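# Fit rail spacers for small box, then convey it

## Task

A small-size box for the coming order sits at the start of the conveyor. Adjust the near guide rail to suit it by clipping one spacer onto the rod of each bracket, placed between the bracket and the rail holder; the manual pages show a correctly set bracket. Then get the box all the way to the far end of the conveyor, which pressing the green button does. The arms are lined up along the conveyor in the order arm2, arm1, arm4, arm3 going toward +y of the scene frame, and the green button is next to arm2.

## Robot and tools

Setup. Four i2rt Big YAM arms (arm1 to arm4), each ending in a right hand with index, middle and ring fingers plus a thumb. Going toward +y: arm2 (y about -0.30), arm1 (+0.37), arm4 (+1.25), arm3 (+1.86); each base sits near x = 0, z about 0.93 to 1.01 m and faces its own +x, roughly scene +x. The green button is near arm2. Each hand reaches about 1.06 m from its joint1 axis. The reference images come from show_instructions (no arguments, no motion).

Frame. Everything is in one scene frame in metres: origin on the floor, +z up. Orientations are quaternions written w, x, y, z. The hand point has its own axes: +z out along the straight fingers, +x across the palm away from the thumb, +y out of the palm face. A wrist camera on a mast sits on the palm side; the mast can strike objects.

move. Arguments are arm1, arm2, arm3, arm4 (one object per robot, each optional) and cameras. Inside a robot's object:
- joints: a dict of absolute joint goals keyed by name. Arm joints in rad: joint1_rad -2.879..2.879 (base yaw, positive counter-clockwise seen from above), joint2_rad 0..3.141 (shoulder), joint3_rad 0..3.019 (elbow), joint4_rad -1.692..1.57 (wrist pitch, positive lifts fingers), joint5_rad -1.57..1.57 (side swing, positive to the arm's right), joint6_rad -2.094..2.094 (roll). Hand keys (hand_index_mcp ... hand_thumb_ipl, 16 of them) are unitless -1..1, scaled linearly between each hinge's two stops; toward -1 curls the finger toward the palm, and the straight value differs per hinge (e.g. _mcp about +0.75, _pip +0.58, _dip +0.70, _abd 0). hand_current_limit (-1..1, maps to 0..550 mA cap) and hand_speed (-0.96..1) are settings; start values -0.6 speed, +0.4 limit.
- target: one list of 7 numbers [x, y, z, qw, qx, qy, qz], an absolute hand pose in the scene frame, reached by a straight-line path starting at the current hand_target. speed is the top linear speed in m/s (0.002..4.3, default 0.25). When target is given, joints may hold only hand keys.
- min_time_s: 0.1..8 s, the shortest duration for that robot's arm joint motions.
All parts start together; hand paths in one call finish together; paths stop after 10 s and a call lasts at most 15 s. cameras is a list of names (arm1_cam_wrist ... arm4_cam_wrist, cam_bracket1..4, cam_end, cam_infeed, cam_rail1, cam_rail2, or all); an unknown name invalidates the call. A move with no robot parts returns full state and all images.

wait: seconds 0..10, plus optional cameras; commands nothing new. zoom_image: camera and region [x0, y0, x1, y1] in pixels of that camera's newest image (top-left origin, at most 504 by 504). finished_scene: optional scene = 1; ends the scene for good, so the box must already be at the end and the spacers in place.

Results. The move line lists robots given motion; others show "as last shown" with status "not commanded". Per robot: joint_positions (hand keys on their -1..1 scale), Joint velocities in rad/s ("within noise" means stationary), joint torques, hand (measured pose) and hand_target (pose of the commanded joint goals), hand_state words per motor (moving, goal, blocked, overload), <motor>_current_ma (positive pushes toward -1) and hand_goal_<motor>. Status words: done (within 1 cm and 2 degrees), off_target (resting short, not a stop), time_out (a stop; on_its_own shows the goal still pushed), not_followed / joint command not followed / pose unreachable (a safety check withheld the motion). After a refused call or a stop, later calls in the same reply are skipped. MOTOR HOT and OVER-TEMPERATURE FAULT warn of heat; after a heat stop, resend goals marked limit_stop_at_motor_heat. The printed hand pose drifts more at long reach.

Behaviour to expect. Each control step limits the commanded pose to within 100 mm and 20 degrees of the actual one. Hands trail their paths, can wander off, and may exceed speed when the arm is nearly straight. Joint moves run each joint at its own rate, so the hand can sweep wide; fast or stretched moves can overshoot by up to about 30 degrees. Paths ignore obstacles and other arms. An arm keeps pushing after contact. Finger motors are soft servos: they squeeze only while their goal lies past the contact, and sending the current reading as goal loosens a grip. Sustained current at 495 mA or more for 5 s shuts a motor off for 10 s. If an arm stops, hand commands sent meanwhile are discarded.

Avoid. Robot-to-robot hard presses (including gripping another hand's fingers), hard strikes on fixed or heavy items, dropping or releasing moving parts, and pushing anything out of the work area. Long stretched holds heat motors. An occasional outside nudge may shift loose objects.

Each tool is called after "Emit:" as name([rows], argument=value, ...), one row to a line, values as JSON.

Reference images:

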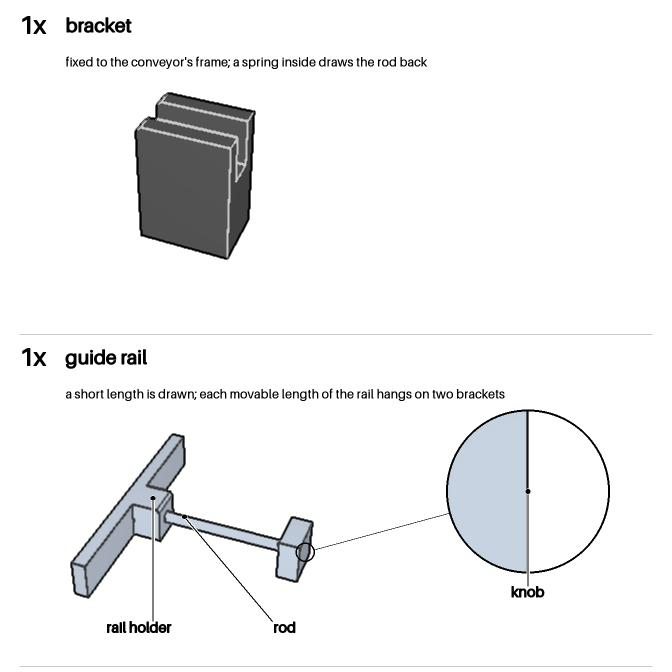

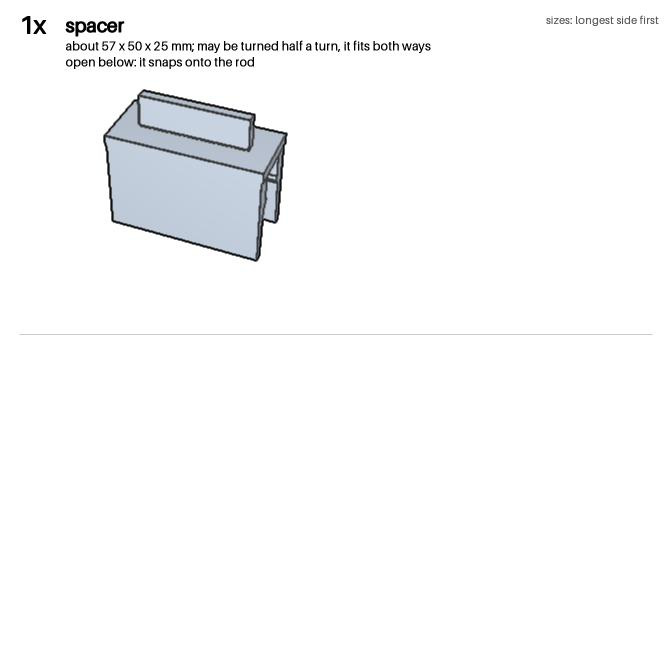

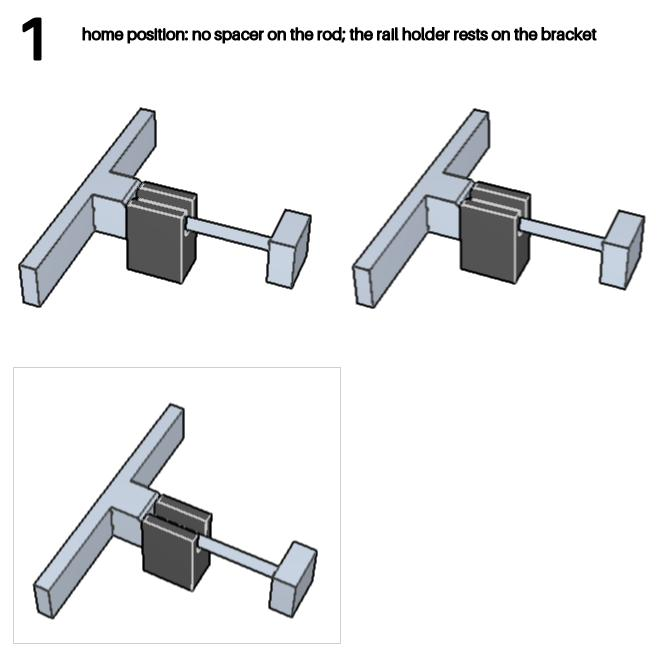

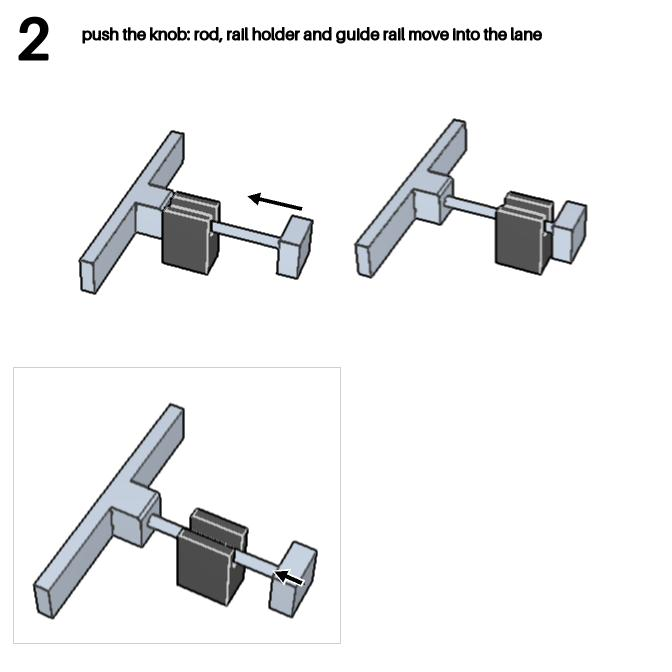

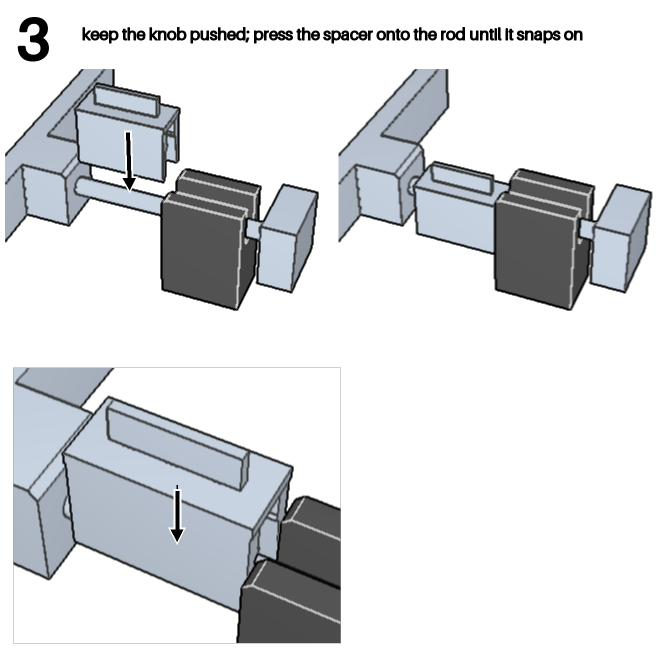

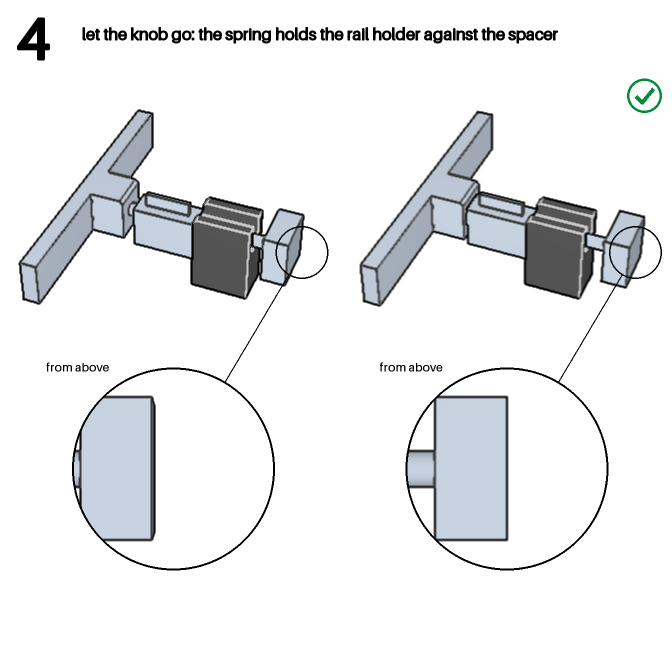

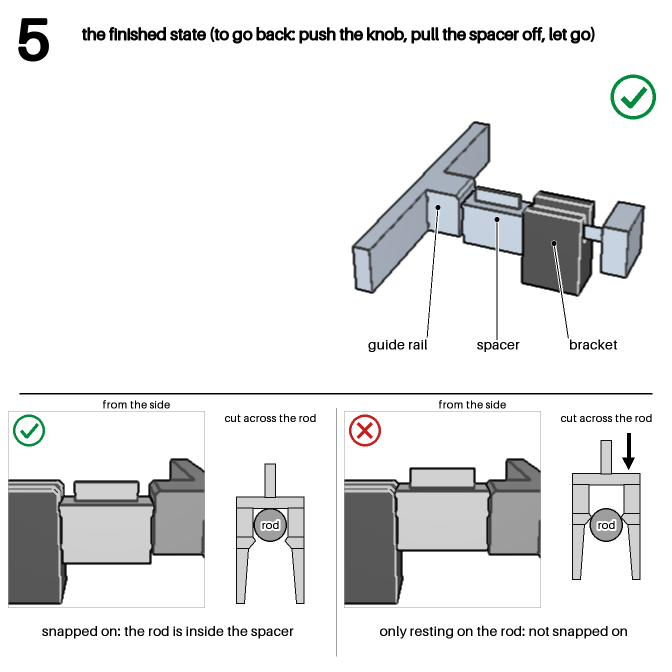

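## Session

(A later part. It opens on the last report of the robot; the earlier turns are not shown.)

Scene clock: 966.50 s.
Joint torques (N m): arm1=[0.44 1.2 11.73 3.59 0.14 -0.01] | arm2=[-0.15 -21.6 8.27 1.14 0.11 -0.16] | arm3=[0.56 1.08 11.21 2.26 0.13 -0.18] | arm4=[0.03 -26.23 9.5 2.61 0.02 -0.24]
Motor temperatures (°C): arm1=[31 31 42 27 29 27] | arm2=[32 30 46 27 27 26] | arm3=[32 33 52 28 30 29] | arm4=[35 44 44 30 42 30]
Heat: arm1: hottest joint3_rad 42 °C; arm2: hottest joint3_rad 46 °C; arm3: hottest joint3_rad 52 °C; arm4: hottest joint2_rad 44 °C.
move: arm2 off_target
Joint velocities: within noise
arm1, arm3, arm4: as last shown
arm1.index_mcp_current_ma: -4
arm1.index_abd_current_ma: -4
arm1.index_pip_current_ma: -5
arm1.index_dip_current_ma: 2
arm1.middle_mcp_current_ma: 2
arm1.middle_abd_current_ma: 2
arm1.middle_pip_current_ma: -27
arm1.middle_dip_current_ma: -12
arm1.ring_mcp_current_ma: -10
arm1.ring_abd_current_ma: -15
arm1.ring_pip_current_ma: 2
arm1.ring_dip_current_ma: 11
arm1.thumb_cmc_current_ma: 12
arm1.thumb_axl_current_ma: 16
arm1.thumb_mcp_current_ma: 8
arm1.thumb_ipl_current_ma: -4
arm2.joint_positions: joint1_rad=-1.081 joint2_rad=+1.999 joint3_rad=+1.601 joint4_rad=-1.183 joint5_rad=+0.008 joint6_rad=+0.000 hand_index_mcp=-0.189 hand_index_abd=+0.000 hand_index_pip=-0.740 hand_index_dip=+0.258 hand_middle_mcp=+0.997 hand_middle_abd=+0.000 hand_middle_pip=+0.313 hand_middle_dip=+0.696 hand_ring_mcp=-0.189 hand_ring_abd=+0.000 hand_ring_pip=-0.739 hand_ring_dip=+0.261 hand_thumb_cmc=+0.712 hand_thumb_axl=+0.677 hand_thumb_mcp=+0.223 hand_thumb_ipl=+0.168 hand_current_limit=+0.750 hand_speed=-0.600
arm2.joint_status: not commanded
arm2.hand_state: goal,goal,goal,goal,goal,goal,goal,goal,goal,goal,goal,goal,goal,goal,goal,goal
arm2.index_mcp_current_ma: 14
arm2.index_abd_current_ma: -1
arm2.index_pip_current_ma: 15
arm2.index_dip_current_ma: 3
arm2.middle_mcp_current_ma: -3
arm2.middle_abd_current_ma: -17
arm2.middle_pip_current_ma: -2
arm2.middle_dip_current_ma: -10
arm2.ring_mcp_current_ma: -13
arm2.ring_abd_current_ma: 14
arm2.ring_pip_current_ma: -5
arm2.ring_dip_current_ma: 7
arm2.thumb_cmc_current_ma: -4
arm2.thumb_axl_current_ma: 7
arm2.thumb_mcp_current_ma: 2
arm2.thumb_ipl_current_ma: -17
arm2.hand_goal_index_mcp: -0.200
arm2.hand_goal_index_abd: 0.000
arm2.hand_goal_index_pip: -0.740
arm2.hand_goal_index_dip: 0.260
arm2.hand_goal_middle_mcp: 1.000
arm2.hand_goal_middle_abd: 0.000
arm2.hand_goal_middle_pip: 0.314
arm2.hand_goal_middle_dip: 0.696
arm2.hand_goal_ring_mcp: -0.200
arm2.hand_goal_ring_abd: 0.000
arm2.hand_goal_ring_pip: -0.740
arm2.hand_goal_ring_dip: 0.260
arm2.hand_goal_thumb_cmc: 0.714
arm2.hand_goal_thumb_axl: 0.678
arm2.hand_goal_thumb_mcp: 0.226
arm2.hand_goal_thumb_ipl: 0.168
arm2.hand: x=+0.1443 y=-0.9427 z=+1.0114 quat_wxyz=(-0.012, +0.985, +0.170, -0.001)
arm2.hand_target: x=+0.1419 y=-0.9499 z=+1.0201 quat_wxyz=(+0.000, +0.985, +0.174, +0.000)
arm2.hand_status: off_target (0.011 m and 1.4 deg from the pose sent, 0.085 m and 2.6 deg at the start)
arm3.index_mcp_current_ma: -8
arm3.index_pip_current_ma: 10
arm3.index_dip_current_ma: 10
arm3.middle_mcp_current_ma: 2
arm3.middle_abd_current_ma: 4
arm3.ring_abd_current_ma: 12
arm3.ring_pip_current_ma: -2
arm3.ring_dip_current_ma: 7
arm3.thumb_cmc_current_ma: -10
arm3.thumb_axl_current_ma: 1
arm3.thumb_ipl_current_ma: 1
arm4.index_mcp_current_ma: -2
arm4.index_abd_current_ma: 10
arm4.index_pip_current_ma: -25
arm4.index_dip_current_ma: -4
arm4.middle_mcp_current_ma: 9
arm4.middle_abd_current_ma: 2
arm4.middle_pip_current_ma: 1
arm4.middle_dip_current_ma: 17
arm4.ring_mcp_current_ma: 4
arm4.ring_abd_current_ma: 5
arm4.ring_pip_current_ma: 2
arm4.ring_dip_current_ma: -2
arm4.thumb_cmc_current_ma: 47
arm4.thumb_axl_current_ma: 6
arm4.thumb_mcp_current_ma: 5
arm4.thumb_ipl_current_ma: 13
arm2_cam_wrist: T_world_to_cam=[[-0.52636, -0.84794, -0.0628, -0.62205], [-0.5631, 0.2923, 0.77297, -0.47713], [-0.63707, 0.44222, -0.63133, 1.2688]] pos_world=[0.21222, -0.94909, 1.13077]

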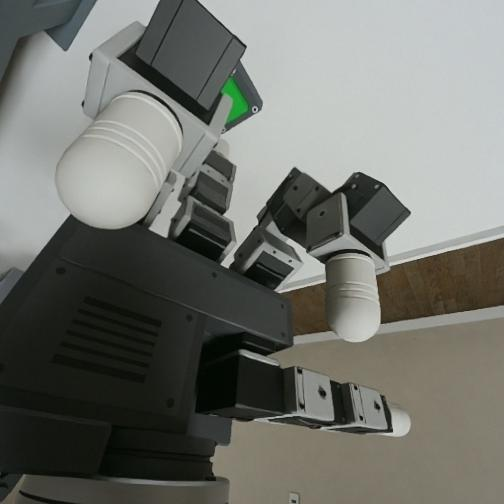

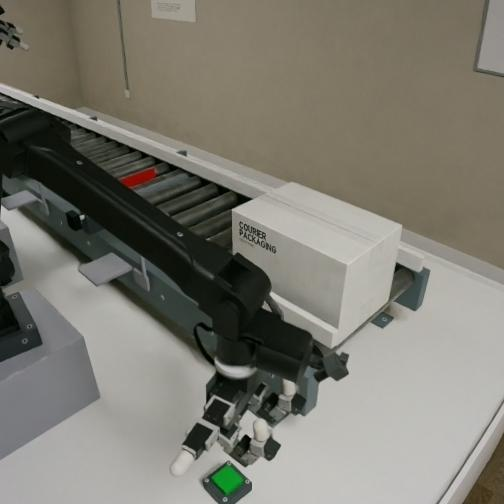

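Emit:
move(cameras=["arm2_cam_wrist","cam_infeed"])

Emit:
zoom_image(camera="cam_infeed", region=[130, 340, 330, 504])

Emit:
zoom_image(camera="arm2_cam_wrist", region=[140, 40, 340, 240])

Scene clock: 976.77 s.
Joint torques (N m): arm1=[0.44 1.03 11.77 3.58 0.16 -0.01] | arm2=[-0.26 -21.83 8.16 0.99 0.09 -0.12] | arm3=[0.5 1.14 11.22 2.26 0.14 -0.18] | arm4=[-0.09 -26.11 9.55 2.58 0 -0.23]
Motor temperatures (°C): arm1=[31 30 42 27 29 27] | arm2=[32 31 45 27 27 26] | arm3=[32 33 52 28 30 29] | arm4=[34 44 44 30 41 30]
Heat: arm1: hottest joint3_rad 42 °C; arm2: hottest joint3_rad 45 °C; arm3: hottest joint3_rad 52 °C; arm4: hottest joint2_rad 44 °C.
Joint velocities: within noise
arm1.joint_positions: joint1_rad=+0.049 joint2_rad=+0.623 joint3_rad=+1.375 joint4_rad=-1.239 joint5_rad=+0.007 joint6_rad=+0.541 hand_index_mcp=+0.771 hand_index_abd=+0.336 hand_index_pip=+0.584 hand_index_dip=+0.692 hand_middle_mcp=+0.770 hand_middle_abd=-0.174 hand_middle_pip=+0.584 hand_middle_dip=+0.703 hand_ring_mcp=-0.003 hand_ring_abd=-0.011 hand_ring_pip=-0.728 hand_ring_dip=+0.693 hand_thumb_cmc=+0.731 hand_thumb_axl=+0.677 hand_thumb_mcp=+0.212 hand_thumb_ipl=+0.168 hand_current_limit=+0.750 hand_speed=-0.600
arm1.joint_status: not commanded
arm1.hand_state: goal,goal,goal,goal,goal,blocked,goal,goal,blocked,goal,goal,goal,goal,goal,goal,goal
arm1.index_mcp_current_ma: 4
arm1.index_abd_current_ma: -10
arm1.index_pip_current_ma: 14
arm1.index_dip_current_ma: 5
arm1.middle_mcp_current_ma: 1
arm1.middle_abd_current_ma: 8
arm1.middle_pip_current_ma: -9
arm1.middle_dip_current_ma: -4
arm1.ring_mcp_current_ma: -8
arm1.ring_abd_current_ma: -2
arm1.ring_pip_current_ma: 11
arm1.ring_dip_current_ma: -3
arm1.thumb_cmc_current_ma: 15
arm1.thumb_axl_current_ma: 19
arm1.thumb_mcp_current_ma: 0
arm1.thumb_ipl_current_ma: 17
arm1.hand_goal_index_mcp: 0.754
arm1.hand_goal_index_abd: 0.350
arm1.hand_goal_index_pip: 0.576
arm1.hand_goal_index_dip: 0.696
arm1.hand_goal_middle_mcp: 0.754
arm1.hand_goal_middle_abd: -0.200
arm1.hand_goal_middle_pip: 0.576
arm1.hand_goal_middle_dip: 0.696
arm1.hand_goal_ring_mcp: -0.070
arm1.hand_goal_ring_abd: 0.000
arm1.hand_goal_ring_pip: -0.740
arm1.hand_goal_ring_dip: 0.696
arm1.hand_goal_thumb_cmc: 0.714
arm1.hand_goal_thumb_axl: 0.678
arm1.hand_goal_thumb_mcp: 0.226
arm1.hand_goal_thumb_ipl: 0.168
arm1.hand: x=+0.3369 y=+0.3308 z=+1.5393 quat_wxyz=(+0.233, +0.729, +0.455, +0.456) (m; scene frame)
arm1.hand_target: x=+0.3317 y=+0.3281 z=+1.5601 quat_wxyz=(+0.243, +0.721, +0.444, +0.474) (m; scene frame)
arm1.hand_status: not commanded
arm2.joint_positions: joint1_rad=-1.081 joint2_rad=+1.999 joint3_rad=+1.601 joint4_rad=-1.183 joint5_rad=+0.008 joint6_rad=+0.000 hand_index_mcp=-0.189 hand_index_abd=+0.000 hand_index_pip=-0.740 hand_index_dip=+0.258 hand_middle_mcp=+0.997 hand_middle_abd=+0.000 hand_middle_pip=+0.313 hand_middle_dip=+0.696 hand_ring_mcp=-0.189 hand_ring_abd=+0.000 hand_ring_pip=-0.739 hand_ring_dip=+0.261 hand_thumb_cmc=+0.712 hand_thumb_axl=+0.677 hand_thumb_mcp=+0.223 hand_thumb_ipl=+0.168 hand_current_limit=+0.750 hand_speed=-0.600
arm2.joint_status: not commanded
arm2.hand_state: goal,goal,goal,goal,goal,goal,goal,goal,goal,goal,goal,goal,goal,goal,goal,goal
arm2.index_mcp_current_ma: 20
arm2.index_abd_current_ma: -13
arm2.index_pip_current_ma: 25
arm2.index_dip_current_ma: 12
arm2.middle_mcp_current_ma: -23
arm2.middle_abd_current_ma: -6
arm2.middle_pip_current_ma: -7
arm2.middle_dip_current_ma: 14
arm2.ring_mcp_current_ma: -3
arm2.ring_abd_current_ma: 16
arm2.ring_pip_current_ma: -1
arm2.ring_dip_current_ma: 1
arm2.thumb_cmc_current_ma: -1
arm2.thumb_axl_current_ma: 23
arm2.thumb_mcp_current_ma: 7
arm2.thumb_ipl_current_ma: -5
arm2.hand_goal_index_mcp: -0.200
arm2.hand_goal_index_abd: 0.000
arm2.hand_goal_index_pip: -0.740
arm2.hand_goal_index_dip: 0.260
arm2.hand_goal_middle_mcp: 1.000
arm2.hand_goal_middle_abd: 0.000
arm2.hand_goal_middle_pip: 0.314
arm2.hand_goal_middle_dip: 0.696
arm2.hand_goal_ring_mcp: -0.200
arm2.hand_goal_ring_abd: 0.000
arm2.hand_goal_ring_pip: -0.740
arm2.hand_goal_ring_dip: 0.260
arm2.hand_goal_thumb_cmc: 0.714
arm2.hand_goal_thumb_axl: 0.678
arm2.hand_goal_thumb_mcp: 0.226
arm2.hand_goal_thumb_ipl: 0.168
arm2.hand: x=+0.1443 y=-0.9427 z=+1.0114 quat_wxyz=(-0.012, +0.985, +0.170, -0.001) (m; scene frame)
arm2.hand_target: x=+0.1419 y=-0.9499 z=+1.0201 quat_wxyz=(+0.000, +0.985, +0.174, +0.000) (m; scene frame)
arm2.hand_status: off_target (0.011 m and 1.4 deg from the pose sent, 0.085 m and 2.6 deg at the start)
arm3.joint_positions: joint1_rad=-0.104 joint2_rad=+0.612 joint3_rad=+1.327 joint4_rad=-1.152 joint5_rad=+0.038 joint6_rad=+1.084 hand_index_mcp=+0.756 hand_index_abd=+0.001 hand_index_pip=+0.577 hand_index_dip=+0.696 hand_middle_mcp=+0.756 hand_middle_abd=+0.002 hand_middle_pip=+0.577 hand_middle_dip=+0.696 hand_ring_mcp=+0.756 hand_ring_abd=+0.001 hand_ring_pip=+0.577 hand_ring_dip=+0.696 hand_thumb_cmc=+0.715 hand_thumb_axl=+0.677 hand_thumb_mcp=+0.226 hand_thumb_ipl=+0.168 hand_current_limit=+0.400 hand_speed=-0.600
arm3.joint_status: not commanded
arm3.hand_state: goal,goal,goal,goal,goal,goal,goal,goal,goal,goal,goal,goal,goal,goal,goal,goal
arm3.index_mcp_current_ma: -4
arm3.index_abd_current_ma: 14
arm3.index_pip_current_ma: -1
arm3.index_dip_current_ma: 13
arm3.middle_mcp_current_ma: -3
arm3.middle_abd_current_ma: 8
arm3.middle_pip_current_ma: 3
arm3.middle_dip_current_ma: 11
arm3.ring_mcp_current_ma: -3
arm3.ring_abd_current_ma: 3
arm3.ring_pip_current_ma: -1
arm3.ring_dip_current_ma: -3
arm3.thumb_cmc_current_ma: -13
arm3.thumb_axl_current_ma: -2
arm3.thumb_mcp_current_ma: -10
arm3.thumb_ipl_current_ma: -1
arm3.hand_goal_index_mcp: 0.754
arm3.hand_goal_index_abd: 0.000
arm3.hand_goal_index_pip: 0.576
arm3.hand_goal_index_dip: 0.696
arm3.hand_goal_middle_mcp: 0.754
arm3.hand_goal_middle_abd: 0.000
arm3.hand_goal_middle_pip: 0.576
arm3.hand_goal_middle_dip: 0.696
arm3.hand_goal_ring_mcp: 0.754
arm3.hand_goal_ring_abd: 0.000
arm3.hand_goal_ring_pip: 0.576
arm3.hand_goal_ring_dip: 0.696
arm3.hand_goal_thumb_cmc: 0.714
arm3.hand_goal_thumb_axl: 0.678
arm3.hand_goal_thumb_mcp: 0.226
arm3.hand_goal_thumb_ipl: 0.168
arm3.hand: x=+0.1920 y=+1.7236 z=+1.4967 quat_wxyz=(+0.183, +0.835, +0.123, +0.504) (m; scene frame)
arm3.hand_target: x=+0.1889 y=+1.7240 z=+1.5076 quat_wxyz=(+0.186, +0.829, +0.122, +0.514) (m; scene frame)
arm3.hand_status: not commanded
arm4.joint_positions: joint1_rad=-1.438 joint2_rad=+2.426 joint3_rad=+1.504 joint4_rad=+0.889 joint5_rad=+0.282 joint6_rad=+1.554 hand_index_mcp=-0.188 hand_index_abd=+0.021 hand_index_pip=-0.761 hand_index_dip=+0.256 hand_middle_mcp=-0.192 hand_middle_abd=+0.007 hand_middle_pip=-0.738 hand_middle_dip=+0.265 hand_ring_mcp=-0.193 hand_ring_abd=+0.161 hand_ring_pip=-0.739 hand_ring_dip=+0.263 hand_thumb_cmc=-0.527 hand_thumb_axl=+0.678 hand_thumb_mcp=+0.230 hand_thumb_ipl=+0.168 hand_current_limit=+0.600 hand_speed=-0.600
arm4.joint_status: not commanded
arm4.hand_state: goal,blocked,blocked,goal,goal,goal,goal,goal,goal,overload,goal,goal,blocked,goal,goal,goal
arm4.index_mcp_current_ma: 5
arm4.index_abd_current_ma: 22
arm4.index_pip_current_ma: -18
arm4.index_dip_current_ma: 4
arm4.middle_mcp_current_ma: 11
arm4.middle_abd_current_ma: 4
arm4.middle_pip_current_ma: -9
arm4.middle_dip_current_ma: 16
arm4.ring_mcp_current_ma: 5
arm4.ring_abd_current_ma: 10
arm4.ring_pip_current_ma: 0
arm4.ring_dip_current_ma: 2
arm4.thumb_cmc_current_ma: 52
arm4.thumb_axl_current_ma: 9
arm4.thumb_mcp_current_ma: 10
arm4.thumb_ipl_current_ma: 14
arm4.hand_goal_index_mcp: -0.200
arm4.hand_goal_index_abd: 0.000
arm4.hand_goal_index_pip: -0.740
arm4.hand_goal_index_dip: 0.260
arm4.hand_goal_middle_mcp: -0.200
arm4.hand_goal_middle_abd: 0.000
arm4.hand_goal_middle_pip: -0.740
arm4.hand_goal_middle_dip: 0.260
arm4.hand_goal_ring_mcp: -0.200
arm4.hand_goal_ring_abd: 0.000
arm4.hand_goal_ring_pip: -0.740
arm4.hand_goal_ring_dip: 0.260
arm4.hand_goal_thumb_cmc: -0.570
arm4.hand_goal_thumb_axl: 0.678
arm4.hand_goal_thumb_mcp: 0.226
arm4.hand_goal_thumb_ipl: 0.168
arm4.hand: x=+0.1018 y=+0.4429 z=+0.9956 quat_wxyz=(+0.499, +0.512, -0.508, +0.481) (m; scene frame)
arm4.hand_target: x=+0.0955 y=+0.4299 z=+1.0058 quat_wxyz=(+0.506, +0.495, -0.507, +0.493) (m; scene frame)
arm4.hand_status: not commanded
pictures: arm2_cam_wrist, cam_infeed
camera_calibration:
arm2_cam_wrist: T_world_to_cam=[[-0.52636, -0.84794, -0.0628, -0.62205], [-0.5631, 0.2923, 0.77297, -0.47713], [-0.63707, 0.44222, -0.63133, 1.2688]] pos_world=[0.21222, -0.94909, 1.13077]

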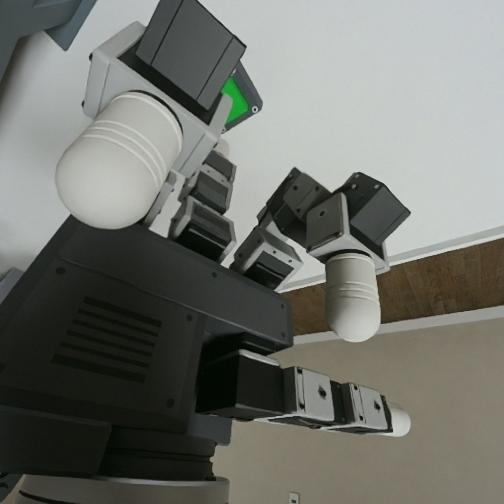

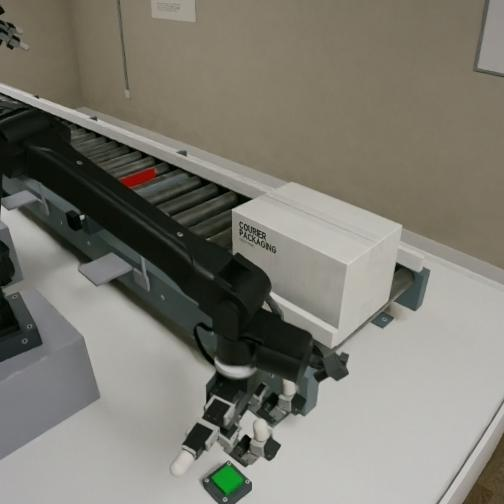

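Scaled by 2.520 from the camera's image (finer frame: 720x720).

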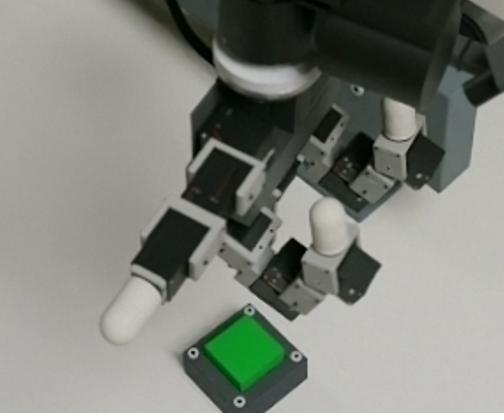

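Scaled by 2.520 from the camera's image (finer frame: 720x720).

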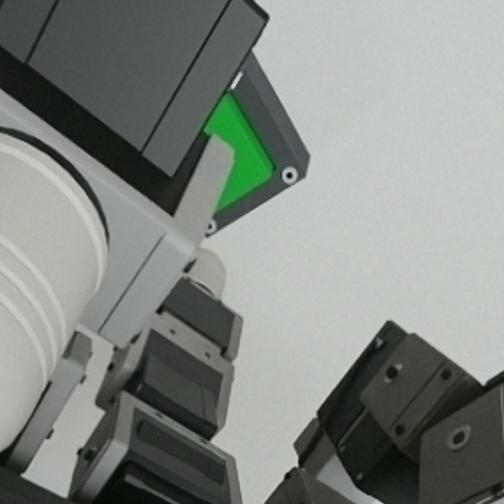

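Emit:
move(arm2={"target":[0.144,-0.949,0.98,0,0.9848,0.1736,0],"speed":0.06}, cameras=["arm2_cam_wrist","cam_infeed"])

Emit:
zoom_image(camera="cam_infeed", region=[130, 340, 330, 504])

Emit:
zoom_image(camera="arm2_cam_wrist", region=[140, 40, 340, 240])

Scene clock: 999.70 s.
Joint torques (N m): arm1=[0.5 0.91 11.67 3.59 0.17 -0.01] | arm2=[0.03 -20.89 7.64 1.1 0.08 -0.1] | arm3=[0.56 1.08 11.21 2.26 0.14 -0.18] | arm4=[-0.09 -26.17 9.57 2.52 0 -0.21]
Motor temperatures (°C): arm1=[31 30 43 28 29 27] | arm2=[31 34 43 27 27 26] | arm3=[31 33 52 28 30 29] | arm4=[34 45 44 30 39 30]
Heat: arm1: hottest joint3_rad 43 °C; arm2: hottest joint3_rad 43 °C; arm3: hottest joint3_rad 52 °C; arm4: hottest joint2_rad 45 °C.
move: arm2 done
Joint velocities: within noise
arm1, arm3, arm4: as last shown
arm1.index_mcp_current_ma: 10
arm1.index_abd_current_ma: -17
arm1.index_pip_current_ma: 7
arm1.index_dip_current_ma: -4
arm1.middle_mcp_current_ma: 17
arm1.middle_abd_current_ma: -3
arm1.middle_pip_current_ma: 1
arm1.middle_dip_current_ma: 6
arm1.ring_mcp_current_ma: -13
arm1.ring_abd_current_ma: -8
arm1.ring_pip_current_ma: 10
arm1.ring_dip_current_ma: -7
arm1.thumb_cmc_current_ma: -7
arm1.thumb_axl_current_ma: 8
arm1.thumb_mcp_current_ma: 5
arm1.thumb_ipl_current_ma: -2
arm2.joint_positions: joint1_rad=-1.081 joint2_rad=+2.037 joint3_rad=+1.563 joint4_rad=-1.097 joint5_rad=+0.008 joint6_rad=+0.000 hand_index_mcp=-0.189 hand_index_abd=+0.000 hand_index_pip=-0.740 hand_index_dip=+0.258 hand_middle_mcp=+0.997 hand_middle_abd=+0.000 hand_middle_pip=+0.313 hand_middle_dip=+0.696 hand_ring_mcp=-0.189 hand_ring_abd=+0.000 hand_ring_pip=-0.739 hand_ring_dip=+0.261 hand_thumb_cmc=+0.712 hand_thumb_axl=+0.677 hand_thumb_mcp=+0.223 hand_thumb_ipl=+0.168 hand_current_limit=+0.750 hand_speed=-0.600
arm2.joint_status: not commanded
arm2.hand_state: goal,goal,goal,goal,goal,goal,goal,goal,goal,goal,goal,goal,goal,goal,goal,goal
arm2.index_mcp_current_ma: 5
arm2.index_abd_current_ma: 10
arm2.index_pip_current_ma: 7
arm2.index_dip_current_ma: 3
arm2.middle_mcp_current_ma: -2
arm2.middle_abd_current_ma: -6
arm2.middle_pip_current_ma: -5
arm2.middle_dip_current_ma: 6
arm2.ring_mcp_current_ma: -8
arm2.ring_abd_current_ma: 11
arm2.ring_pip_current_ma: 5
arm2.ring_dip_current_ma: 15
arm2.thumb_cmc_current_ma: 2
arm2.thumb_axl_current_ma: -3
arm2.thumb_mcp_current_ma: 10
arm2.thumb_ipl_current_ma: -7
arm2.hand_goal_index_mcp: -0.200
arm2.hand_goal_index_abd: 0.000
arm2.hand_goal_index_pip: -0.740
arm2.hand_goal_index_dip: 0.260
arm2.hand_goal_middle_mcp: 1.000
arm2.hand_goal_middle_abd: 0.000
arm2.hand_goal_middle_pip: 0.314
arm2.hand_goal_middle_dip: 0.696
arm2.hand_goal_ring_mcp: -0.200
arm2.hand_goal_ring_abd: 0.000
arm2.hand_goal_ring_pip: -0.740
arm2.hand_goal_ring_dip: 0.260
arm2.hand_goal_thumb_cmc: 0.714
arm2.hand_goal_thumb_axl: 0.678
arm2.hand_goal_thumb_mcp: 0.226
arm2.hand_goal_thumb_ipl: 0.168
arm2.hand: x=+0.1451 y=-0.9440 z=+0.9772 quat_wxyz=(-0.007, +0.985, +0.170, +0.000)
arm2.hand_target: x=+0.1439 y=-0.9489 z=+0.9800 quat_wxyz=(+0.000, +0.985, +0.174, +0.000)
arm2.hand_status: done (0.006 m and 0.9 deg from the pose sent, 0.032 m and 1.4 deg at the start)
arm3.index_mcp_current_ma: -6
arm3.index_abd_current_ma: 8
arm3.index_pip_current_ma: 3
arm3.index_dip_current_ma: 7
arm3.middle_mcp_current_ma: 3
arm3.middle_abd_current_ma: 9
arm3.middle_pip_current_ma: 7
arm3.middle_dip_current_ma: 10
arm3.ring_mcp_current_ma: -14
arm3.ring_abd_current_ma: -2
arm3.ring_pip_current_ma: 4
arm3.ring_dip_current_ma: 1
arm3.thumb_cmc_current_ma: -9
arm3.thumb_axl_current_ma: -8
arm3.thumb_mcp_current_ma: -5
arm3.thumb_ipl_current_ma: 3
arm4.index_mcp_current_ma: 7
arm4.index_abd_current_ma: 15
arm4.index_pip_current_ma: -19
arm4.index_dip_current_ma: 1
arm4.middle_mcp_current_ma: 9
arm4.middle_pip_current_ma: -1
arm4.middle_dip_current_ma: 13
arm4.ring_abd_current_ma: 8
arm4.ring_pip_current_ma: 1
arm4.ring_dip_current_ma: -5
arm4.thumb_cmc_current_ma: 50
arm4.thumb_axl_current_ma: 8
arm4.thumb_mcp_current_ma: 6
arm4.thumb_ipl_current_ma: 9
arm2_cam_wrist: T_world_to_cam=[[-0.52629, -0.8484, -0.05681, -0.63111], [-0.56551, 0.29935, 0.7685, -0.4385], [-0.63499, 0.43658, -0.63732, 1.24857]] pos_world=[0.21271, -0.94928, 1.09688]

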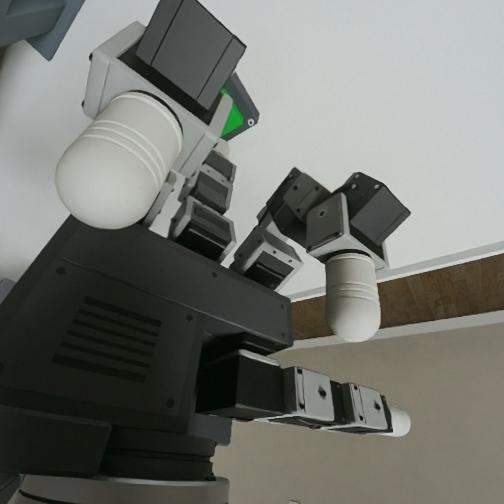

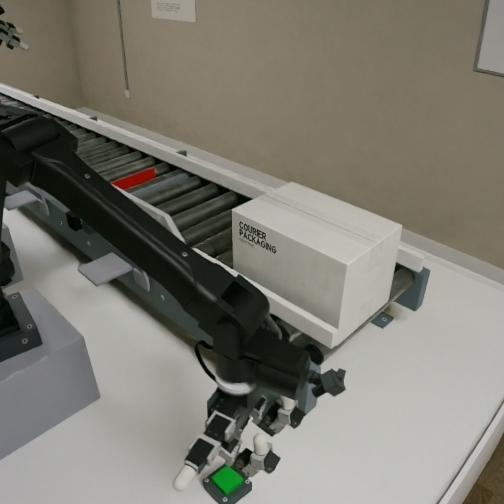

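Scaled by 2.520 from the camera's image (finer frame: 720x720).

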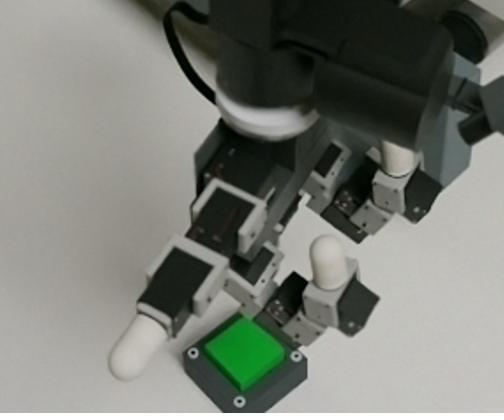

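Scaled by 2.520 from the camera's image (finer frame: 720x720).

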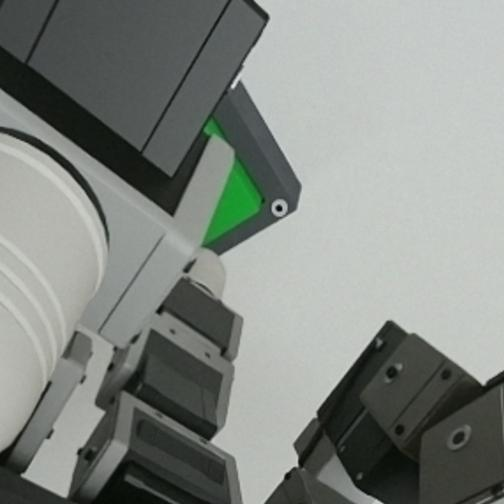

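Emit:
move(arm2={"target":[0.145,-0.941,0.935,0,0.9848,0.1736,0],"speed":0.06}, cameras=["arm2_cam_wrist","cam_infeed"])

Emit:
zoom_image(camera="arm2_cam_wrist", region=[140, 40, 340, 240])

Emit:
zoom_image(camera="cam_infeed", region=[130, 340, 330, 504])

Scene clock: 1020.10 s.
Joint torques (N m): arm1=[0.44 1.2 11.75 3.56 0.15 0] | arm2=[0.5 -20.66 7.08 1.2 0.1 -0.08] | arm3=[0.56 1.08 11.21 2.26 0.14 -0.18] | arm4=[-0.09 -26.17 9.5 2.55 0 -0.23]
Motor temperatures (°C): arm1=[31 30 43 28 29 27] | arm2=[31 34 43 27 27 26] | arm3=[31 33 52 28 30 29] | arm4=[33 45 45 30 38 30]
Heat: arm1: hottest joint3_rad 43 °C; arm2: hottest joint3_rad 43 °C; arm3: hottest joint3_rad 52 °C; arm4: hottest joint2_rad 45 °C.
move: arm2 done
Joint velocities: within noise
arm1, arm3, arm4: as last shown
arm1.index_mcp_current_ma: 0
arm1.index_abd_current_ma: -8
arm1.index_pip_current_ma: 2
arm1.index_dip_current_ma: -7
arm1.middle_mcp_current_ma: 12
arm1.middle_abd_current_ma: -16
arm1.middle_pip_current_ma: -19
arm1.middle_dip_current_ma: -7
arm1.ring_mcp_current_ma: 12
arm1.ring_abd_current_ma: -5
arm1.ring_pip_current_ma: -4
arm1.ring_dip_current_ma: 6
arm1.thumb_cmc_current_ma: -6
arm1.thumb_axl_current_ma: 11
arm1.thumb_mcp_current_ma: 2
arm1.thumb_ipl_current_ma: -25
arm2.joint_positions: joint1_rad=-1.081 joint2_rad=+2.079 joint3_rad=+1.503 joint4_rad=-0.993 joint5_rad=+0.008 joint6_rad=+0.000 hand_index_mcp=-0.189 hand_index_abd=+0.000 hand_index_pip=-0.740 hand_index_dip=+0.258 hand_middle_mcp=+0.997 hand_middle_abd=+0.000 hand_middle_pip=+0.313 hand_middle_dip=+0.696 hand_ring_mcp=-0.189 hand_ring_abd=+0.000 hand_ring_pip=-0.739 hand_ring_dip=+0.261 hand_thumb_cmc=+0.712 hand_thumb_axl=+0.677 hand_thumb_mcp=+0.223 hand_thumb_ipl=+0.168 hand_current_limit=+0.750 hand_speed=-0.600
arm2.joint_status: not commanded
arm2.hand_state: goal,goal,goal,goal,goal,goal,goal,goal,goal,goal,goal,goal,goal,goal,goal,goal
arm2.index_mcp_current_ma: 4
arm2.index_abd_current_ma: -1
arm2.index_pip_current_ma: 2
arm2.index_dip_current_ma: -7
arm2.middle_mcp_current_ma: -7
arm2.middle_abd_current_ma: -14
arm2.middle_pip_current_ma: -3
arm2.middle_dip_current_ma: -6
arm2.ring_mcp_current_ma: -13
arm2.ring_abd_current_ma: -2
arm2.ring_pip_current_ma: -4
arm2.ring_dip_current_ma: 16
arm2.thumb_cmc_current_ma: 10
arm2.thumb_axl_current_ma: 14
arm2.thumb_mcp_current_ma: 4
arm2.thumb_ipl_current_ma: 2
arm2.hand_goal_index_mcp: -0.200
arm2.hand_goal_index_abd: 0.000
arm2.hand_goal_index_pip: -0.740
arm2.hand_goal_index_dip: 0.260
arm2.hand_goal_middle_mcp: 1.000
arm2.hand_goal_middle_abd: 0.000
arm2.hand_goal_middle_pip: 0.314
arm2.hand_goal_middle_dip: 0.696
arm2.hand_goal_ring_mcp: -0.200
arm2.hand_goal_ring_abd: 0.000
arm2.hand_goal_ring_pip: -0.740
arm2.hand_goal_ring_dip: 0.260
arm2.hand_goal_thumb_cmc: 0.714
arm2.hand_goal_thumb_axl: 0.678
arm2.hand_goal_thumb_mcp: 0.226
arm2.hand_goal_thumb_ipl: 0.168
arm2.hand: x=+0.1434 y=-0.9377 z=+0.9338 quat_wxyz=(-0.006, +0.985, +0.170, +0.000)
arm2.hand_target: x=+0.1449 y=-0.9409 z=+0.9349 quat_wxyz=(+0.000, +0.985, +0.174, +0.000)
arm2.hand_status: done (0.004 m and 0.8 deg from the pose sent, 0.042 m and 0.9 deg at the start)
arm3.index_mcp_current_ma: -7
arm3.index_abd_current_ma: 5
arm3.index_pip_current_ma: -1
arm3.index_dip_current_ma: 11
arm3.middle_mcp_current_ma: -4
arm3.middle_abd_current_ma: 2
arm3.middle_pip_current_ma: 9
arm3.middle_dip_current_ma: 12
arm3.ring_mcp_current_ma: -9
arm3.ring_abd_current_ma: 4
arm3.ring_pip_current_ma: 0
arm3.ring_dip_current_ma: -3
arm3.thumb_cmc_current_ma: -7
arm3.thumb_axl_current_ma: -3
arm3.thumb_mcp_current_ma: -7
arm3.thumb_ipl_current_ma: 1
arm4.index_mcp_current_ma: 12
arm4.index_abd_current_ma: 18
arm4.index_pip_current_ma: -20
arm4.index_dip_current_ma: -3
arm4.middle_mcp_current_ma: 10
arm4.middle_abd_current_ma: -2
arm4.middle_pip_current_ma: -11
arm4.middle_dip_current_ma: 7
arm4.ring_mcp_current_ma: -2
arm4.ring_abd_current_ma: 4
arm4.ring_pip_current_ma: 5
arm4.ring_dip_current_ma: -9
arm4.thumb_axl_current_ma: 9
arm4.thumb_mcp_current_ma: 4
arm4.thumb_ipl_current_ma: 13
arm2_cam_wrist: T_world_to_cam=[[-0.52623, -0.84857, -0.0549, -0.63115], [-0.56632, 0.30157, 0.76704, -0.40447], [-0.63433, 0.43472, -0.63925, 1.21703]] pos_world=[0.21081, -0.94267, 1.05358]

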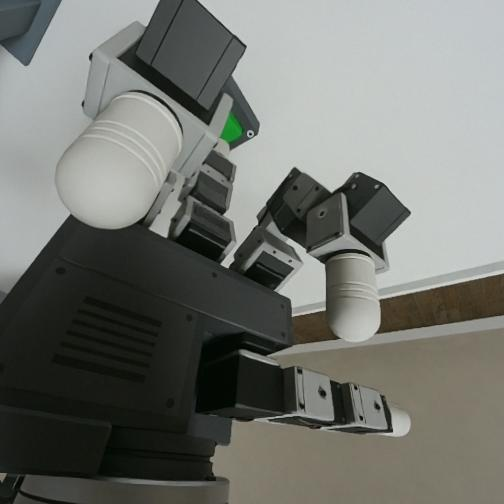

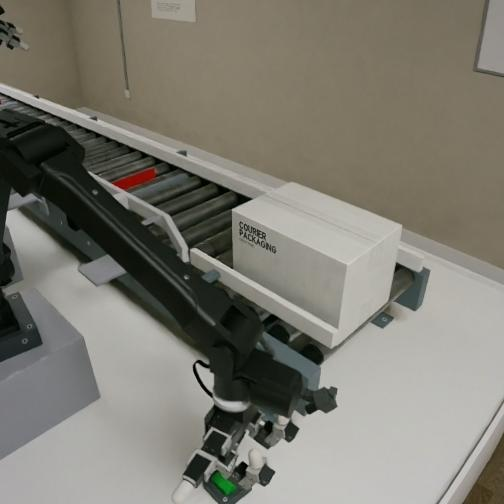

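Scaled by 2.520 from the camera's image (finer frame: 720x720).

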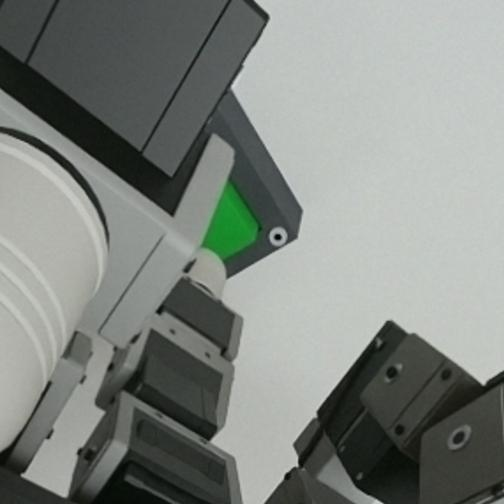

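Scaled by 2.520 from the camera's image (finer frame: 720x720).

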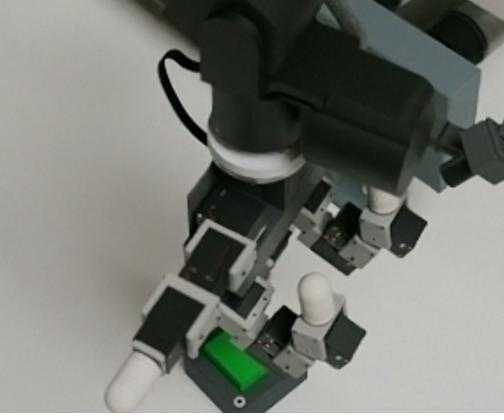

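Emit:
move(arm2={"target":[0.147,-0.941,0.915,0,0.9848,0.1736,0],"speed":0.05}, cameras=["arm2_cam_wrist","cam_infeed"])

Emit:
zoom_image(camera="arm2_cam_wrist", region=[140, 40, 340, 240])

Emit:
zoom_image(camera="cam_infeed", region=[130, 340, 330, 504])

Scene clock: 1028.60 s.
Joint torques (N m): arm1=[0.62 1.08 11.73 3.55 0.16 -0.01] | arm2=[1.08 -21.25 6.89 1.26 0.13 -0.05] | arm3=[0.56 1.14 11.21 2.26 0.13 -0.18] | arm4=[-0.26 -25.99 9.51 2.5 0.01 -0.21]
Motor temperatures (°C): arm1=[31 30 43 28 29 27] | arm2=[31 34 42 27 27 26] | arm3=[31 33 52 28 30 29] | arm4=[33 45 45 30 38 30]
Heat: arm1: hottest joint3_rad 43 °C; arm2: hottest joint3_rad 42 °C; arm3: hottest joint3_rad 52 °C; arm4: hottest joint2_rad 45 °C.
move: arm2 done
Joint velocities: within noise
arm1, arm3, arm4: as last shown
arm1.index_mcp_current_ma: -11
arm1.index_abd_current_ma: -2
arm1.index_pip_current_ma: 13
arm1.index_dip_current_ma: 12
arm1.middle_mcp_current_ma: 0
arm1.middle_abd_current_ma: -5
arm1.middle_pip_current_ma: -4
arm1.middle_dip_current_ma: -3
arm1.ring_mcp_current_ma: 2
arm1.ring_abd_current_ma: 11
arm1.ring_pip_current_ma: 15
arm1.ring_dip_current_ma: -4
arm1.thumb_cmc_current_ma: 1
arm1.thumb_axl_current_ma: -4
arm1.thumb_mcp_current_ma: -4
arm1.thumb_ipl_current_ma: -5
arm2.joint_positions: joint1_rad=-1.081 joint2_rad=+2.111 joint3_rad=+1.496 joint4_rad=-0.954 joint5_rad=+0.008 joint6_rad=+0.000 hand_index_mcp=-0.189 hand_index_abd=+0.000 hand_index_pip=-0.740 hand_index_dip=+0.258 hand_middle_mcp=+0.997 hand_middle_abd=+0.000 hand_middle_pip=+0.313 hand_middle_dip=+0.696 hand_ring_mcp=-0.189 hand_ring_abd=+0.000 hand_ring_pip=-0.739 hand_ring_dip=+0.261 hand_thumb_cmc=+0.712 hand_thumb_axl=+0.677 hand_thumb_mcp=+0.223 hand_thumb_ipl=+0.168 hand_current_limit=+0.750 hand_speed=-0.600
arm2.joint_status: not commanded
arm2.hand_state: goal,goal,goal,goal,goal,goal,goal,goal,goal,goal,goal,goal,goal,goal,goal,goal
arm2.index_mcp_current_ma: 6
arm2.index_abd_current_ma: -9
arm2.index_pip_current_ma: 2
arm2.index_dip_current_ma: 22
arm2.middle_mcp_current_ma: 12
arm2.middle_abd_current_ma: -14
arm2.middle_pip_current_ma: -8
arm2.middle_dip_current_ma: -19
arm2.ring_mcp_current_ma: 7
arm2.ring_abd_current_ma: 23
arm2.ring_pip_current_ma: 1
arm2.ring_dip_current_ma: -1
arm2.thumb_cmc_current_ma: 15
arm2.thumb_axl_current_ma: -1
arm2.thumb_mcp_current_ma: 14
arm2.thumb_ipl_current_ma: 4
arm2.hand_goal_index_mcp: -0.200
arm2.hand_goal_index_abd: 0.000
arm2.hand_goal_index_pip: -0.740
arm2.hand_goal_index_dip: 0.260
arm2.hand_goal_middle_mcp: 1.000
arm2.hand_goal_middle_abd: 0.000
arm2.hand_goal_middle_pip: 0.314
arm2.hand_goal_middle_dip: 0.696
arm2.hand_goal_ring_mcp: -0.200
arm2.hand_goal_ring_abd: 0.000
arm2.hand_goal_ring_pip: -0.740
arm2.hand_goal_ring_dip: 0.260
arm2.hand_goal_thumb_cmc: 0.714
arm2.hand_goal_thumb_axl: 0.678
arm2.hand_goal_thumb_mcp: 0.226
arm2.hand_goal_thumb_ipl: 0.168
arm2.hand: x=+0.1437 y=-0.9380 z=+0.9132 quat_wxyz=(-0.006, +0.985, +0.170, +0.000)
arm2.hand_target: x=+0.1470 y=-0.9410 z=+0.9151 quat_wxyz=(+0.000, +0.985, +0.174, +0.000)
arm2.hand_status: done (0.005 m and 0.8 deg from the pose sent, 0.020 m and 0.8 deg at the start)
arm3.index_mcp_current_ma: -12
arm3.index_pip_current_ma: 0
arm3.index_dip_current_ma: 15
arm3.middle_mcp_current_ma: -1
arm3.middle_abd_current_ma: 6
arm3.middle_pip_current_ma: 16
arm3.middle_dip_current_ma: 9
arm3.ring_mcp_current_ma: -10
arm3.ring_abd_current_ma: 16
arm3.ring_pip_current_ma: -1
arm3.ring_dip_current_ma: 1
arm3.thumb_cmc_current_ma: -10
arm3.thumb_axl_current_ma: -8
arm3.thumb_mcp_current_ma: -10
arm3.thumb_ipl_current_ma: -5
arm4.index_mcp_current_ma: 5
arm4.index_abd_current_ma: 17
arm4.index_pip_current_ma: -18
arm4.index_dip_current_ma: 11
arm4.middle_mcp_current_ma: 11
arm4.middle_abd_current_ma: 0
arm4.middle_pip_current_ma: -4
arm4.middle_dip_current_ma: 9
arm4.ring_mcp_current_ma: 1
arm4.ring_abd_current_ma: 6
arm4.ring_pip_current_ma: 10
arm4.ring_dip_current_ma: -7
arm4.thumb_cmc_current_ma: 42
arm4.thumb_axl_current_ma: 7
arm4.thumb_mcp_current_ma: 5
arm4.thumb_ipl_current_ma: 7
arm2_cam_wrist: T_world_to_cam=[[-0.52619, -0.84854, -0.05564, -0.63167], [-0.56604, 0.30068, 0.76759, -0.38984], [-0.6346, 0.4354, -0.63853, 1.20417]] pos_world=[0.21111, -0.94307, 1.03298]

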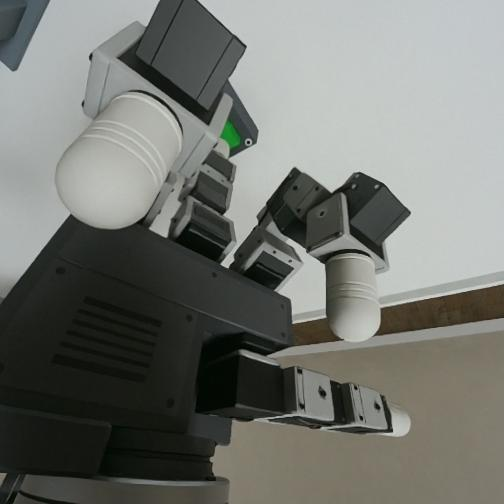

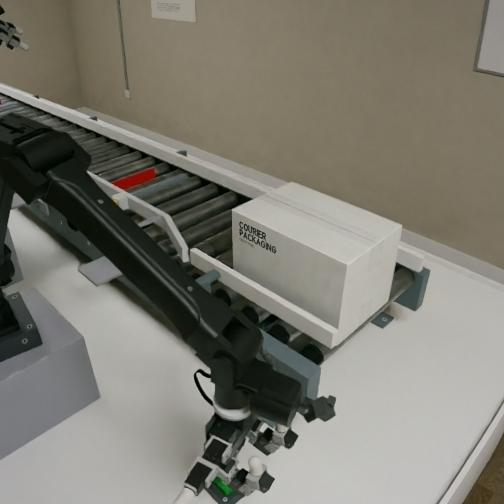

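Scaled by 2.520 from the camera's image (finer frame: 720x720).

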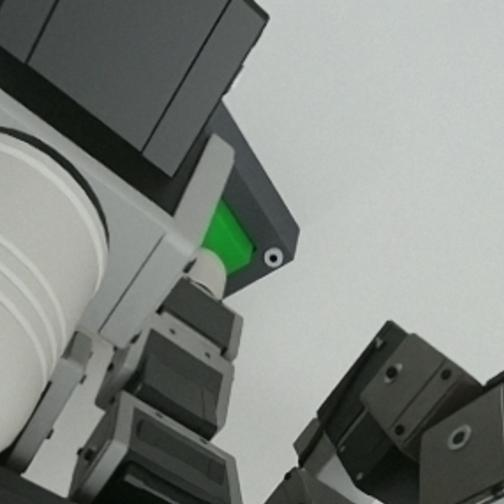

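Scaled by 2.520 from the camera's image (finer frame: 720x720).

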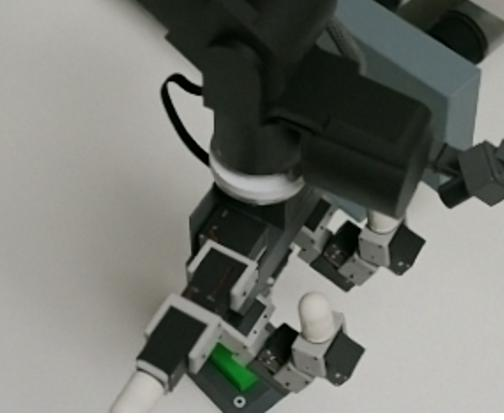

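Emit:
move(arm2={"target":[0.147,-0.941,0.9,0,0.9848,0.1736,0],"speed":0.05}, cameras=["arm2_cam_wrist","cam_infeed"])

Emit:
zoom_image(camera="arm2_cam_wrist", region=[140, 40, 340, 240])

Emit:
zoom_image(camera="cam_infeed", region=[130, 340, 330, 504])

Scene clock: 1032.37 s.
Joint torques (N m): arm1=[0.44 1.14 11.71 3.58 0.16 0] | arm2=[1.08 -21.07 6.71 1.32 0.12 -0.03] | arm3=[0.56 1.08 11.21 2.26 0.14 -0.18] | arm4=[-0.03 -26.17 9.51 2.65 0.01 -0.23]
Motor temperatures (°C): arm1=[31 30 43 28 29 27] | arm2=[31 34 42 27 27 26] | arm3=[31 33 52 28 30 29] | arm4=[33 45 45 30 37 30]
Heat: arm1: hottest joint3_rad 43 °C; arm2: hottest joint3_rad 42 °C; arm3: hottest joint3_rad 52 °C; arm4: hottest joint2_rad 45 °C.
move: arm2 done
Joint velocities: within noise
arm1, arm3, arm4: as last shown
arm1.index_mcp_current_ma: -3
arm1.index_abd_current_ma: 3
arm1.index_pip_current_ma: 12
arm1.index_dip_current_ma: 1
arm1.middle_mcp_current_ma: 5
arm1.middle_abd_current_ma: -10
arm1.middle_dip_current_ma: -4
arm1.ring_mcp_current_ma: 8
arm1.ring_abd_current_ma: -8
arm1.ring_pip_current_ma: 5
arm1.ring_dip_current_ma: 3
arm1.thumb_cmc_current_ma: 5
arm1.thumb_axl_current_ma: -7
arm1.thumb_mcp_current_ma: 13
arm1.thumb_ipl_current_ma: 1
arm2.joint_positions: joint1_rad=-1.081 joint2_rad=+2.133 joint3_rad=+1.491 joint4_rad=-0.925 joint5_rad=+0.008 joint6_rad=+0.000 hand_index_mcp=-0.189 hand_index_abd=+0.000 hand_index_pip=-0.740 hand_index_dip=+0.258 hand_middle_mcp=+0.997 hand_middle_abd=+0.000 hand_middle_pip=+0.313 hand_middle_dip=+0.696 hand_ring_mcp=-0.189 hand_ring_abd=+0.000 hand_ring_pip=-0.739 hand_ring_dip=+0.261 hand_thumb_cmc=+0.712 hand_thumb_axl=+0.677 hand_thumb_mcp=+0.223 hand_thumb_ipl=+0.168 hand_current_limit=+0.750 hand_speed=-0.600
arm2.joint_status: not commanded
arm2.hand_state: goal,goal,goal,goal,goal,goal,goal,goal,goal,goal,goal,goal,goal,goal,goal,goal
arm2.index_mcp_current_ma: 27
arm2.index_abd_current_ma: 16
arm2.index_pip_current_ma: 0
arm2.index_dip_current_ma: 12
arm2.middle_mcp_current_ma: 8
arm2.middle_abd_current_ma: -27
arm2.middle_pip_current_ma: 3
arm2.middle_dip_current_ma: 6
arm2.ring_mcp_current_ma: -5
arm2.ring_abd_current_ma: 9
arm2.ring_pip_current_ma: 0
arm2.ring_dip_current_ma: 4
arm2.thumb_cmc_current_ma: 2
arm2.thumb_axl_current_ma: 2
arm2.thumb_mcp_current_ma: 2
arm2.thumb_ipl_current_ma: -1
arm2.hand_goal_index_mcp: -0.200
arm2.hand_goal_index_abd: 0.000
arm2.hand_goal_index_pip: -0.740
arm2.hand_goal_index_dip: 0.260
arm2.hand_goal_middle_mcp: 1.000
arm2.hand_goal_middle_abd: 0.000
arm2.hand_goal_middle_pip: 0.314
arm2.hand_goal_middle_dip: 0.696
arm2.hand_goal_ring_mcp: -0.200
arm2.hand_goal_ring_abd: 0.000
arm2.hand_goal_ring_pip: -0.740
arm2.hand_goal_ring_dip: 0.260
arm2.hand_goal_thumb_cmc: 0.714
arm2.hand_goal_thumb_axl: 0.678
arm2.hand_goal_thumb_mcp: 0.226
arm2.hand_goal_thumb_ipl: 0.168
arm2.hand: x=+0.1440 y=-0.9384 z=+0.8993 quat_wxyz=(-0.005, +0.985, +0.170, +0.000)
arm2.hand_target: x=+0.1469 y=-0.9409 z=+0.8999 quat_wxyz=(+0.000, +0.985, +0.174, +0.000)
arm2.hand_status: done (0.004 m and 0.7 deg from the pose sent, 0.014 m and 0.8 deg at the start)
arm3.index_mcp_current_ma: -4
arm3.index_abd_current_ma: 7
arm3.index_pip_current_ma: -9
arm3.index_dip_current_ma: 13
arm3.middle_mcp_current_ma: 0
arm3.middle_abd_current_ma: 1
arm3.middle_pip_current_ma: 5
arm3.middle_dip_current_ma: 11
arm3.ring_mcp_current_ma: -5
arm3.ring_abd_current_ma: 10
arm3.ring_pip_current_ma: 4
arm3.ring_dip_current_ma: 0
arm3.thumb_cmc_current_ma: -5
arm3.thumb_axl_current_ma: -9
arm3.thumb_mcp_current_ma: -5
arm4.index_mcp_current_ma: 9
arm4.index_abd_current_ma: 20
arm4.index_pip_current_ma: -23
arm4.index_dip_current_ma: -4
arm4.middle_mcp_current_ma: -4
arm4.middle_abd_current_ma: 8
arm4.middle_pip_current_ma: -10
arm4.middle_dip_current_ma: 11
arm4.ring_mcp_current_ma: 0
arm4.ring_pip_current_ma: 0
arm4.ring_dip_current_ma: -2
arm4.thumb_cmc_current_ma: 48
arm4.thumb_axl_current_ma: 6
arm4.thumb_mcp_current_ma: 12
arm4.thumb_ipl_current_ma: 12
arm2_cam_wrist: T_world_to_cam=[[-0.52623, -0.84859, -0.0545, -0.63366], [-0.56655, 0.30209, 0.76666, -0.37656], [-0.63411, 0.43432, -0.63974, 1.19568]] pos_world=[0.21141, -0.94327, 1.01908]

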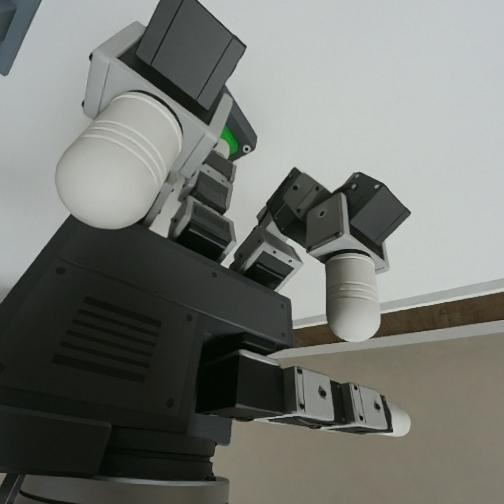

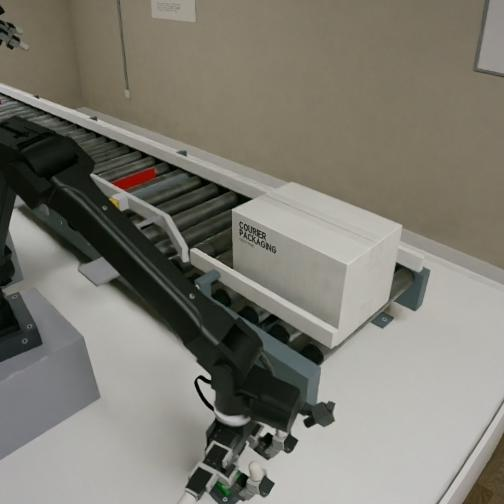

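Scaled by 2.520 from the camera's image (finer frame: 720x720).

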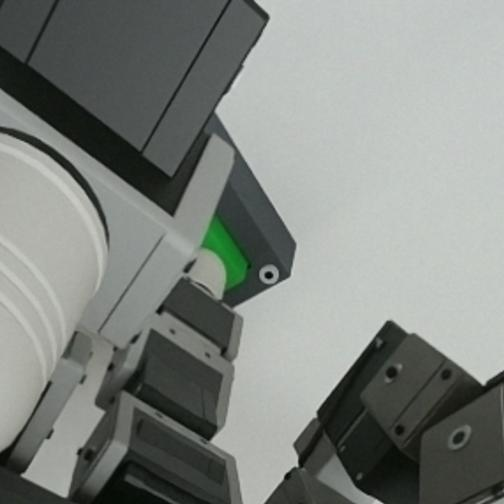

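Scaled by 2.520 from the camera's image (finer frame: 720x720).

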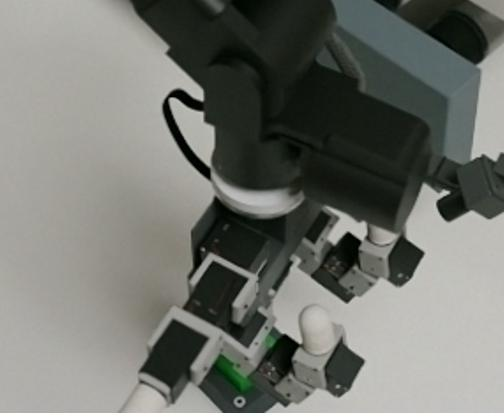

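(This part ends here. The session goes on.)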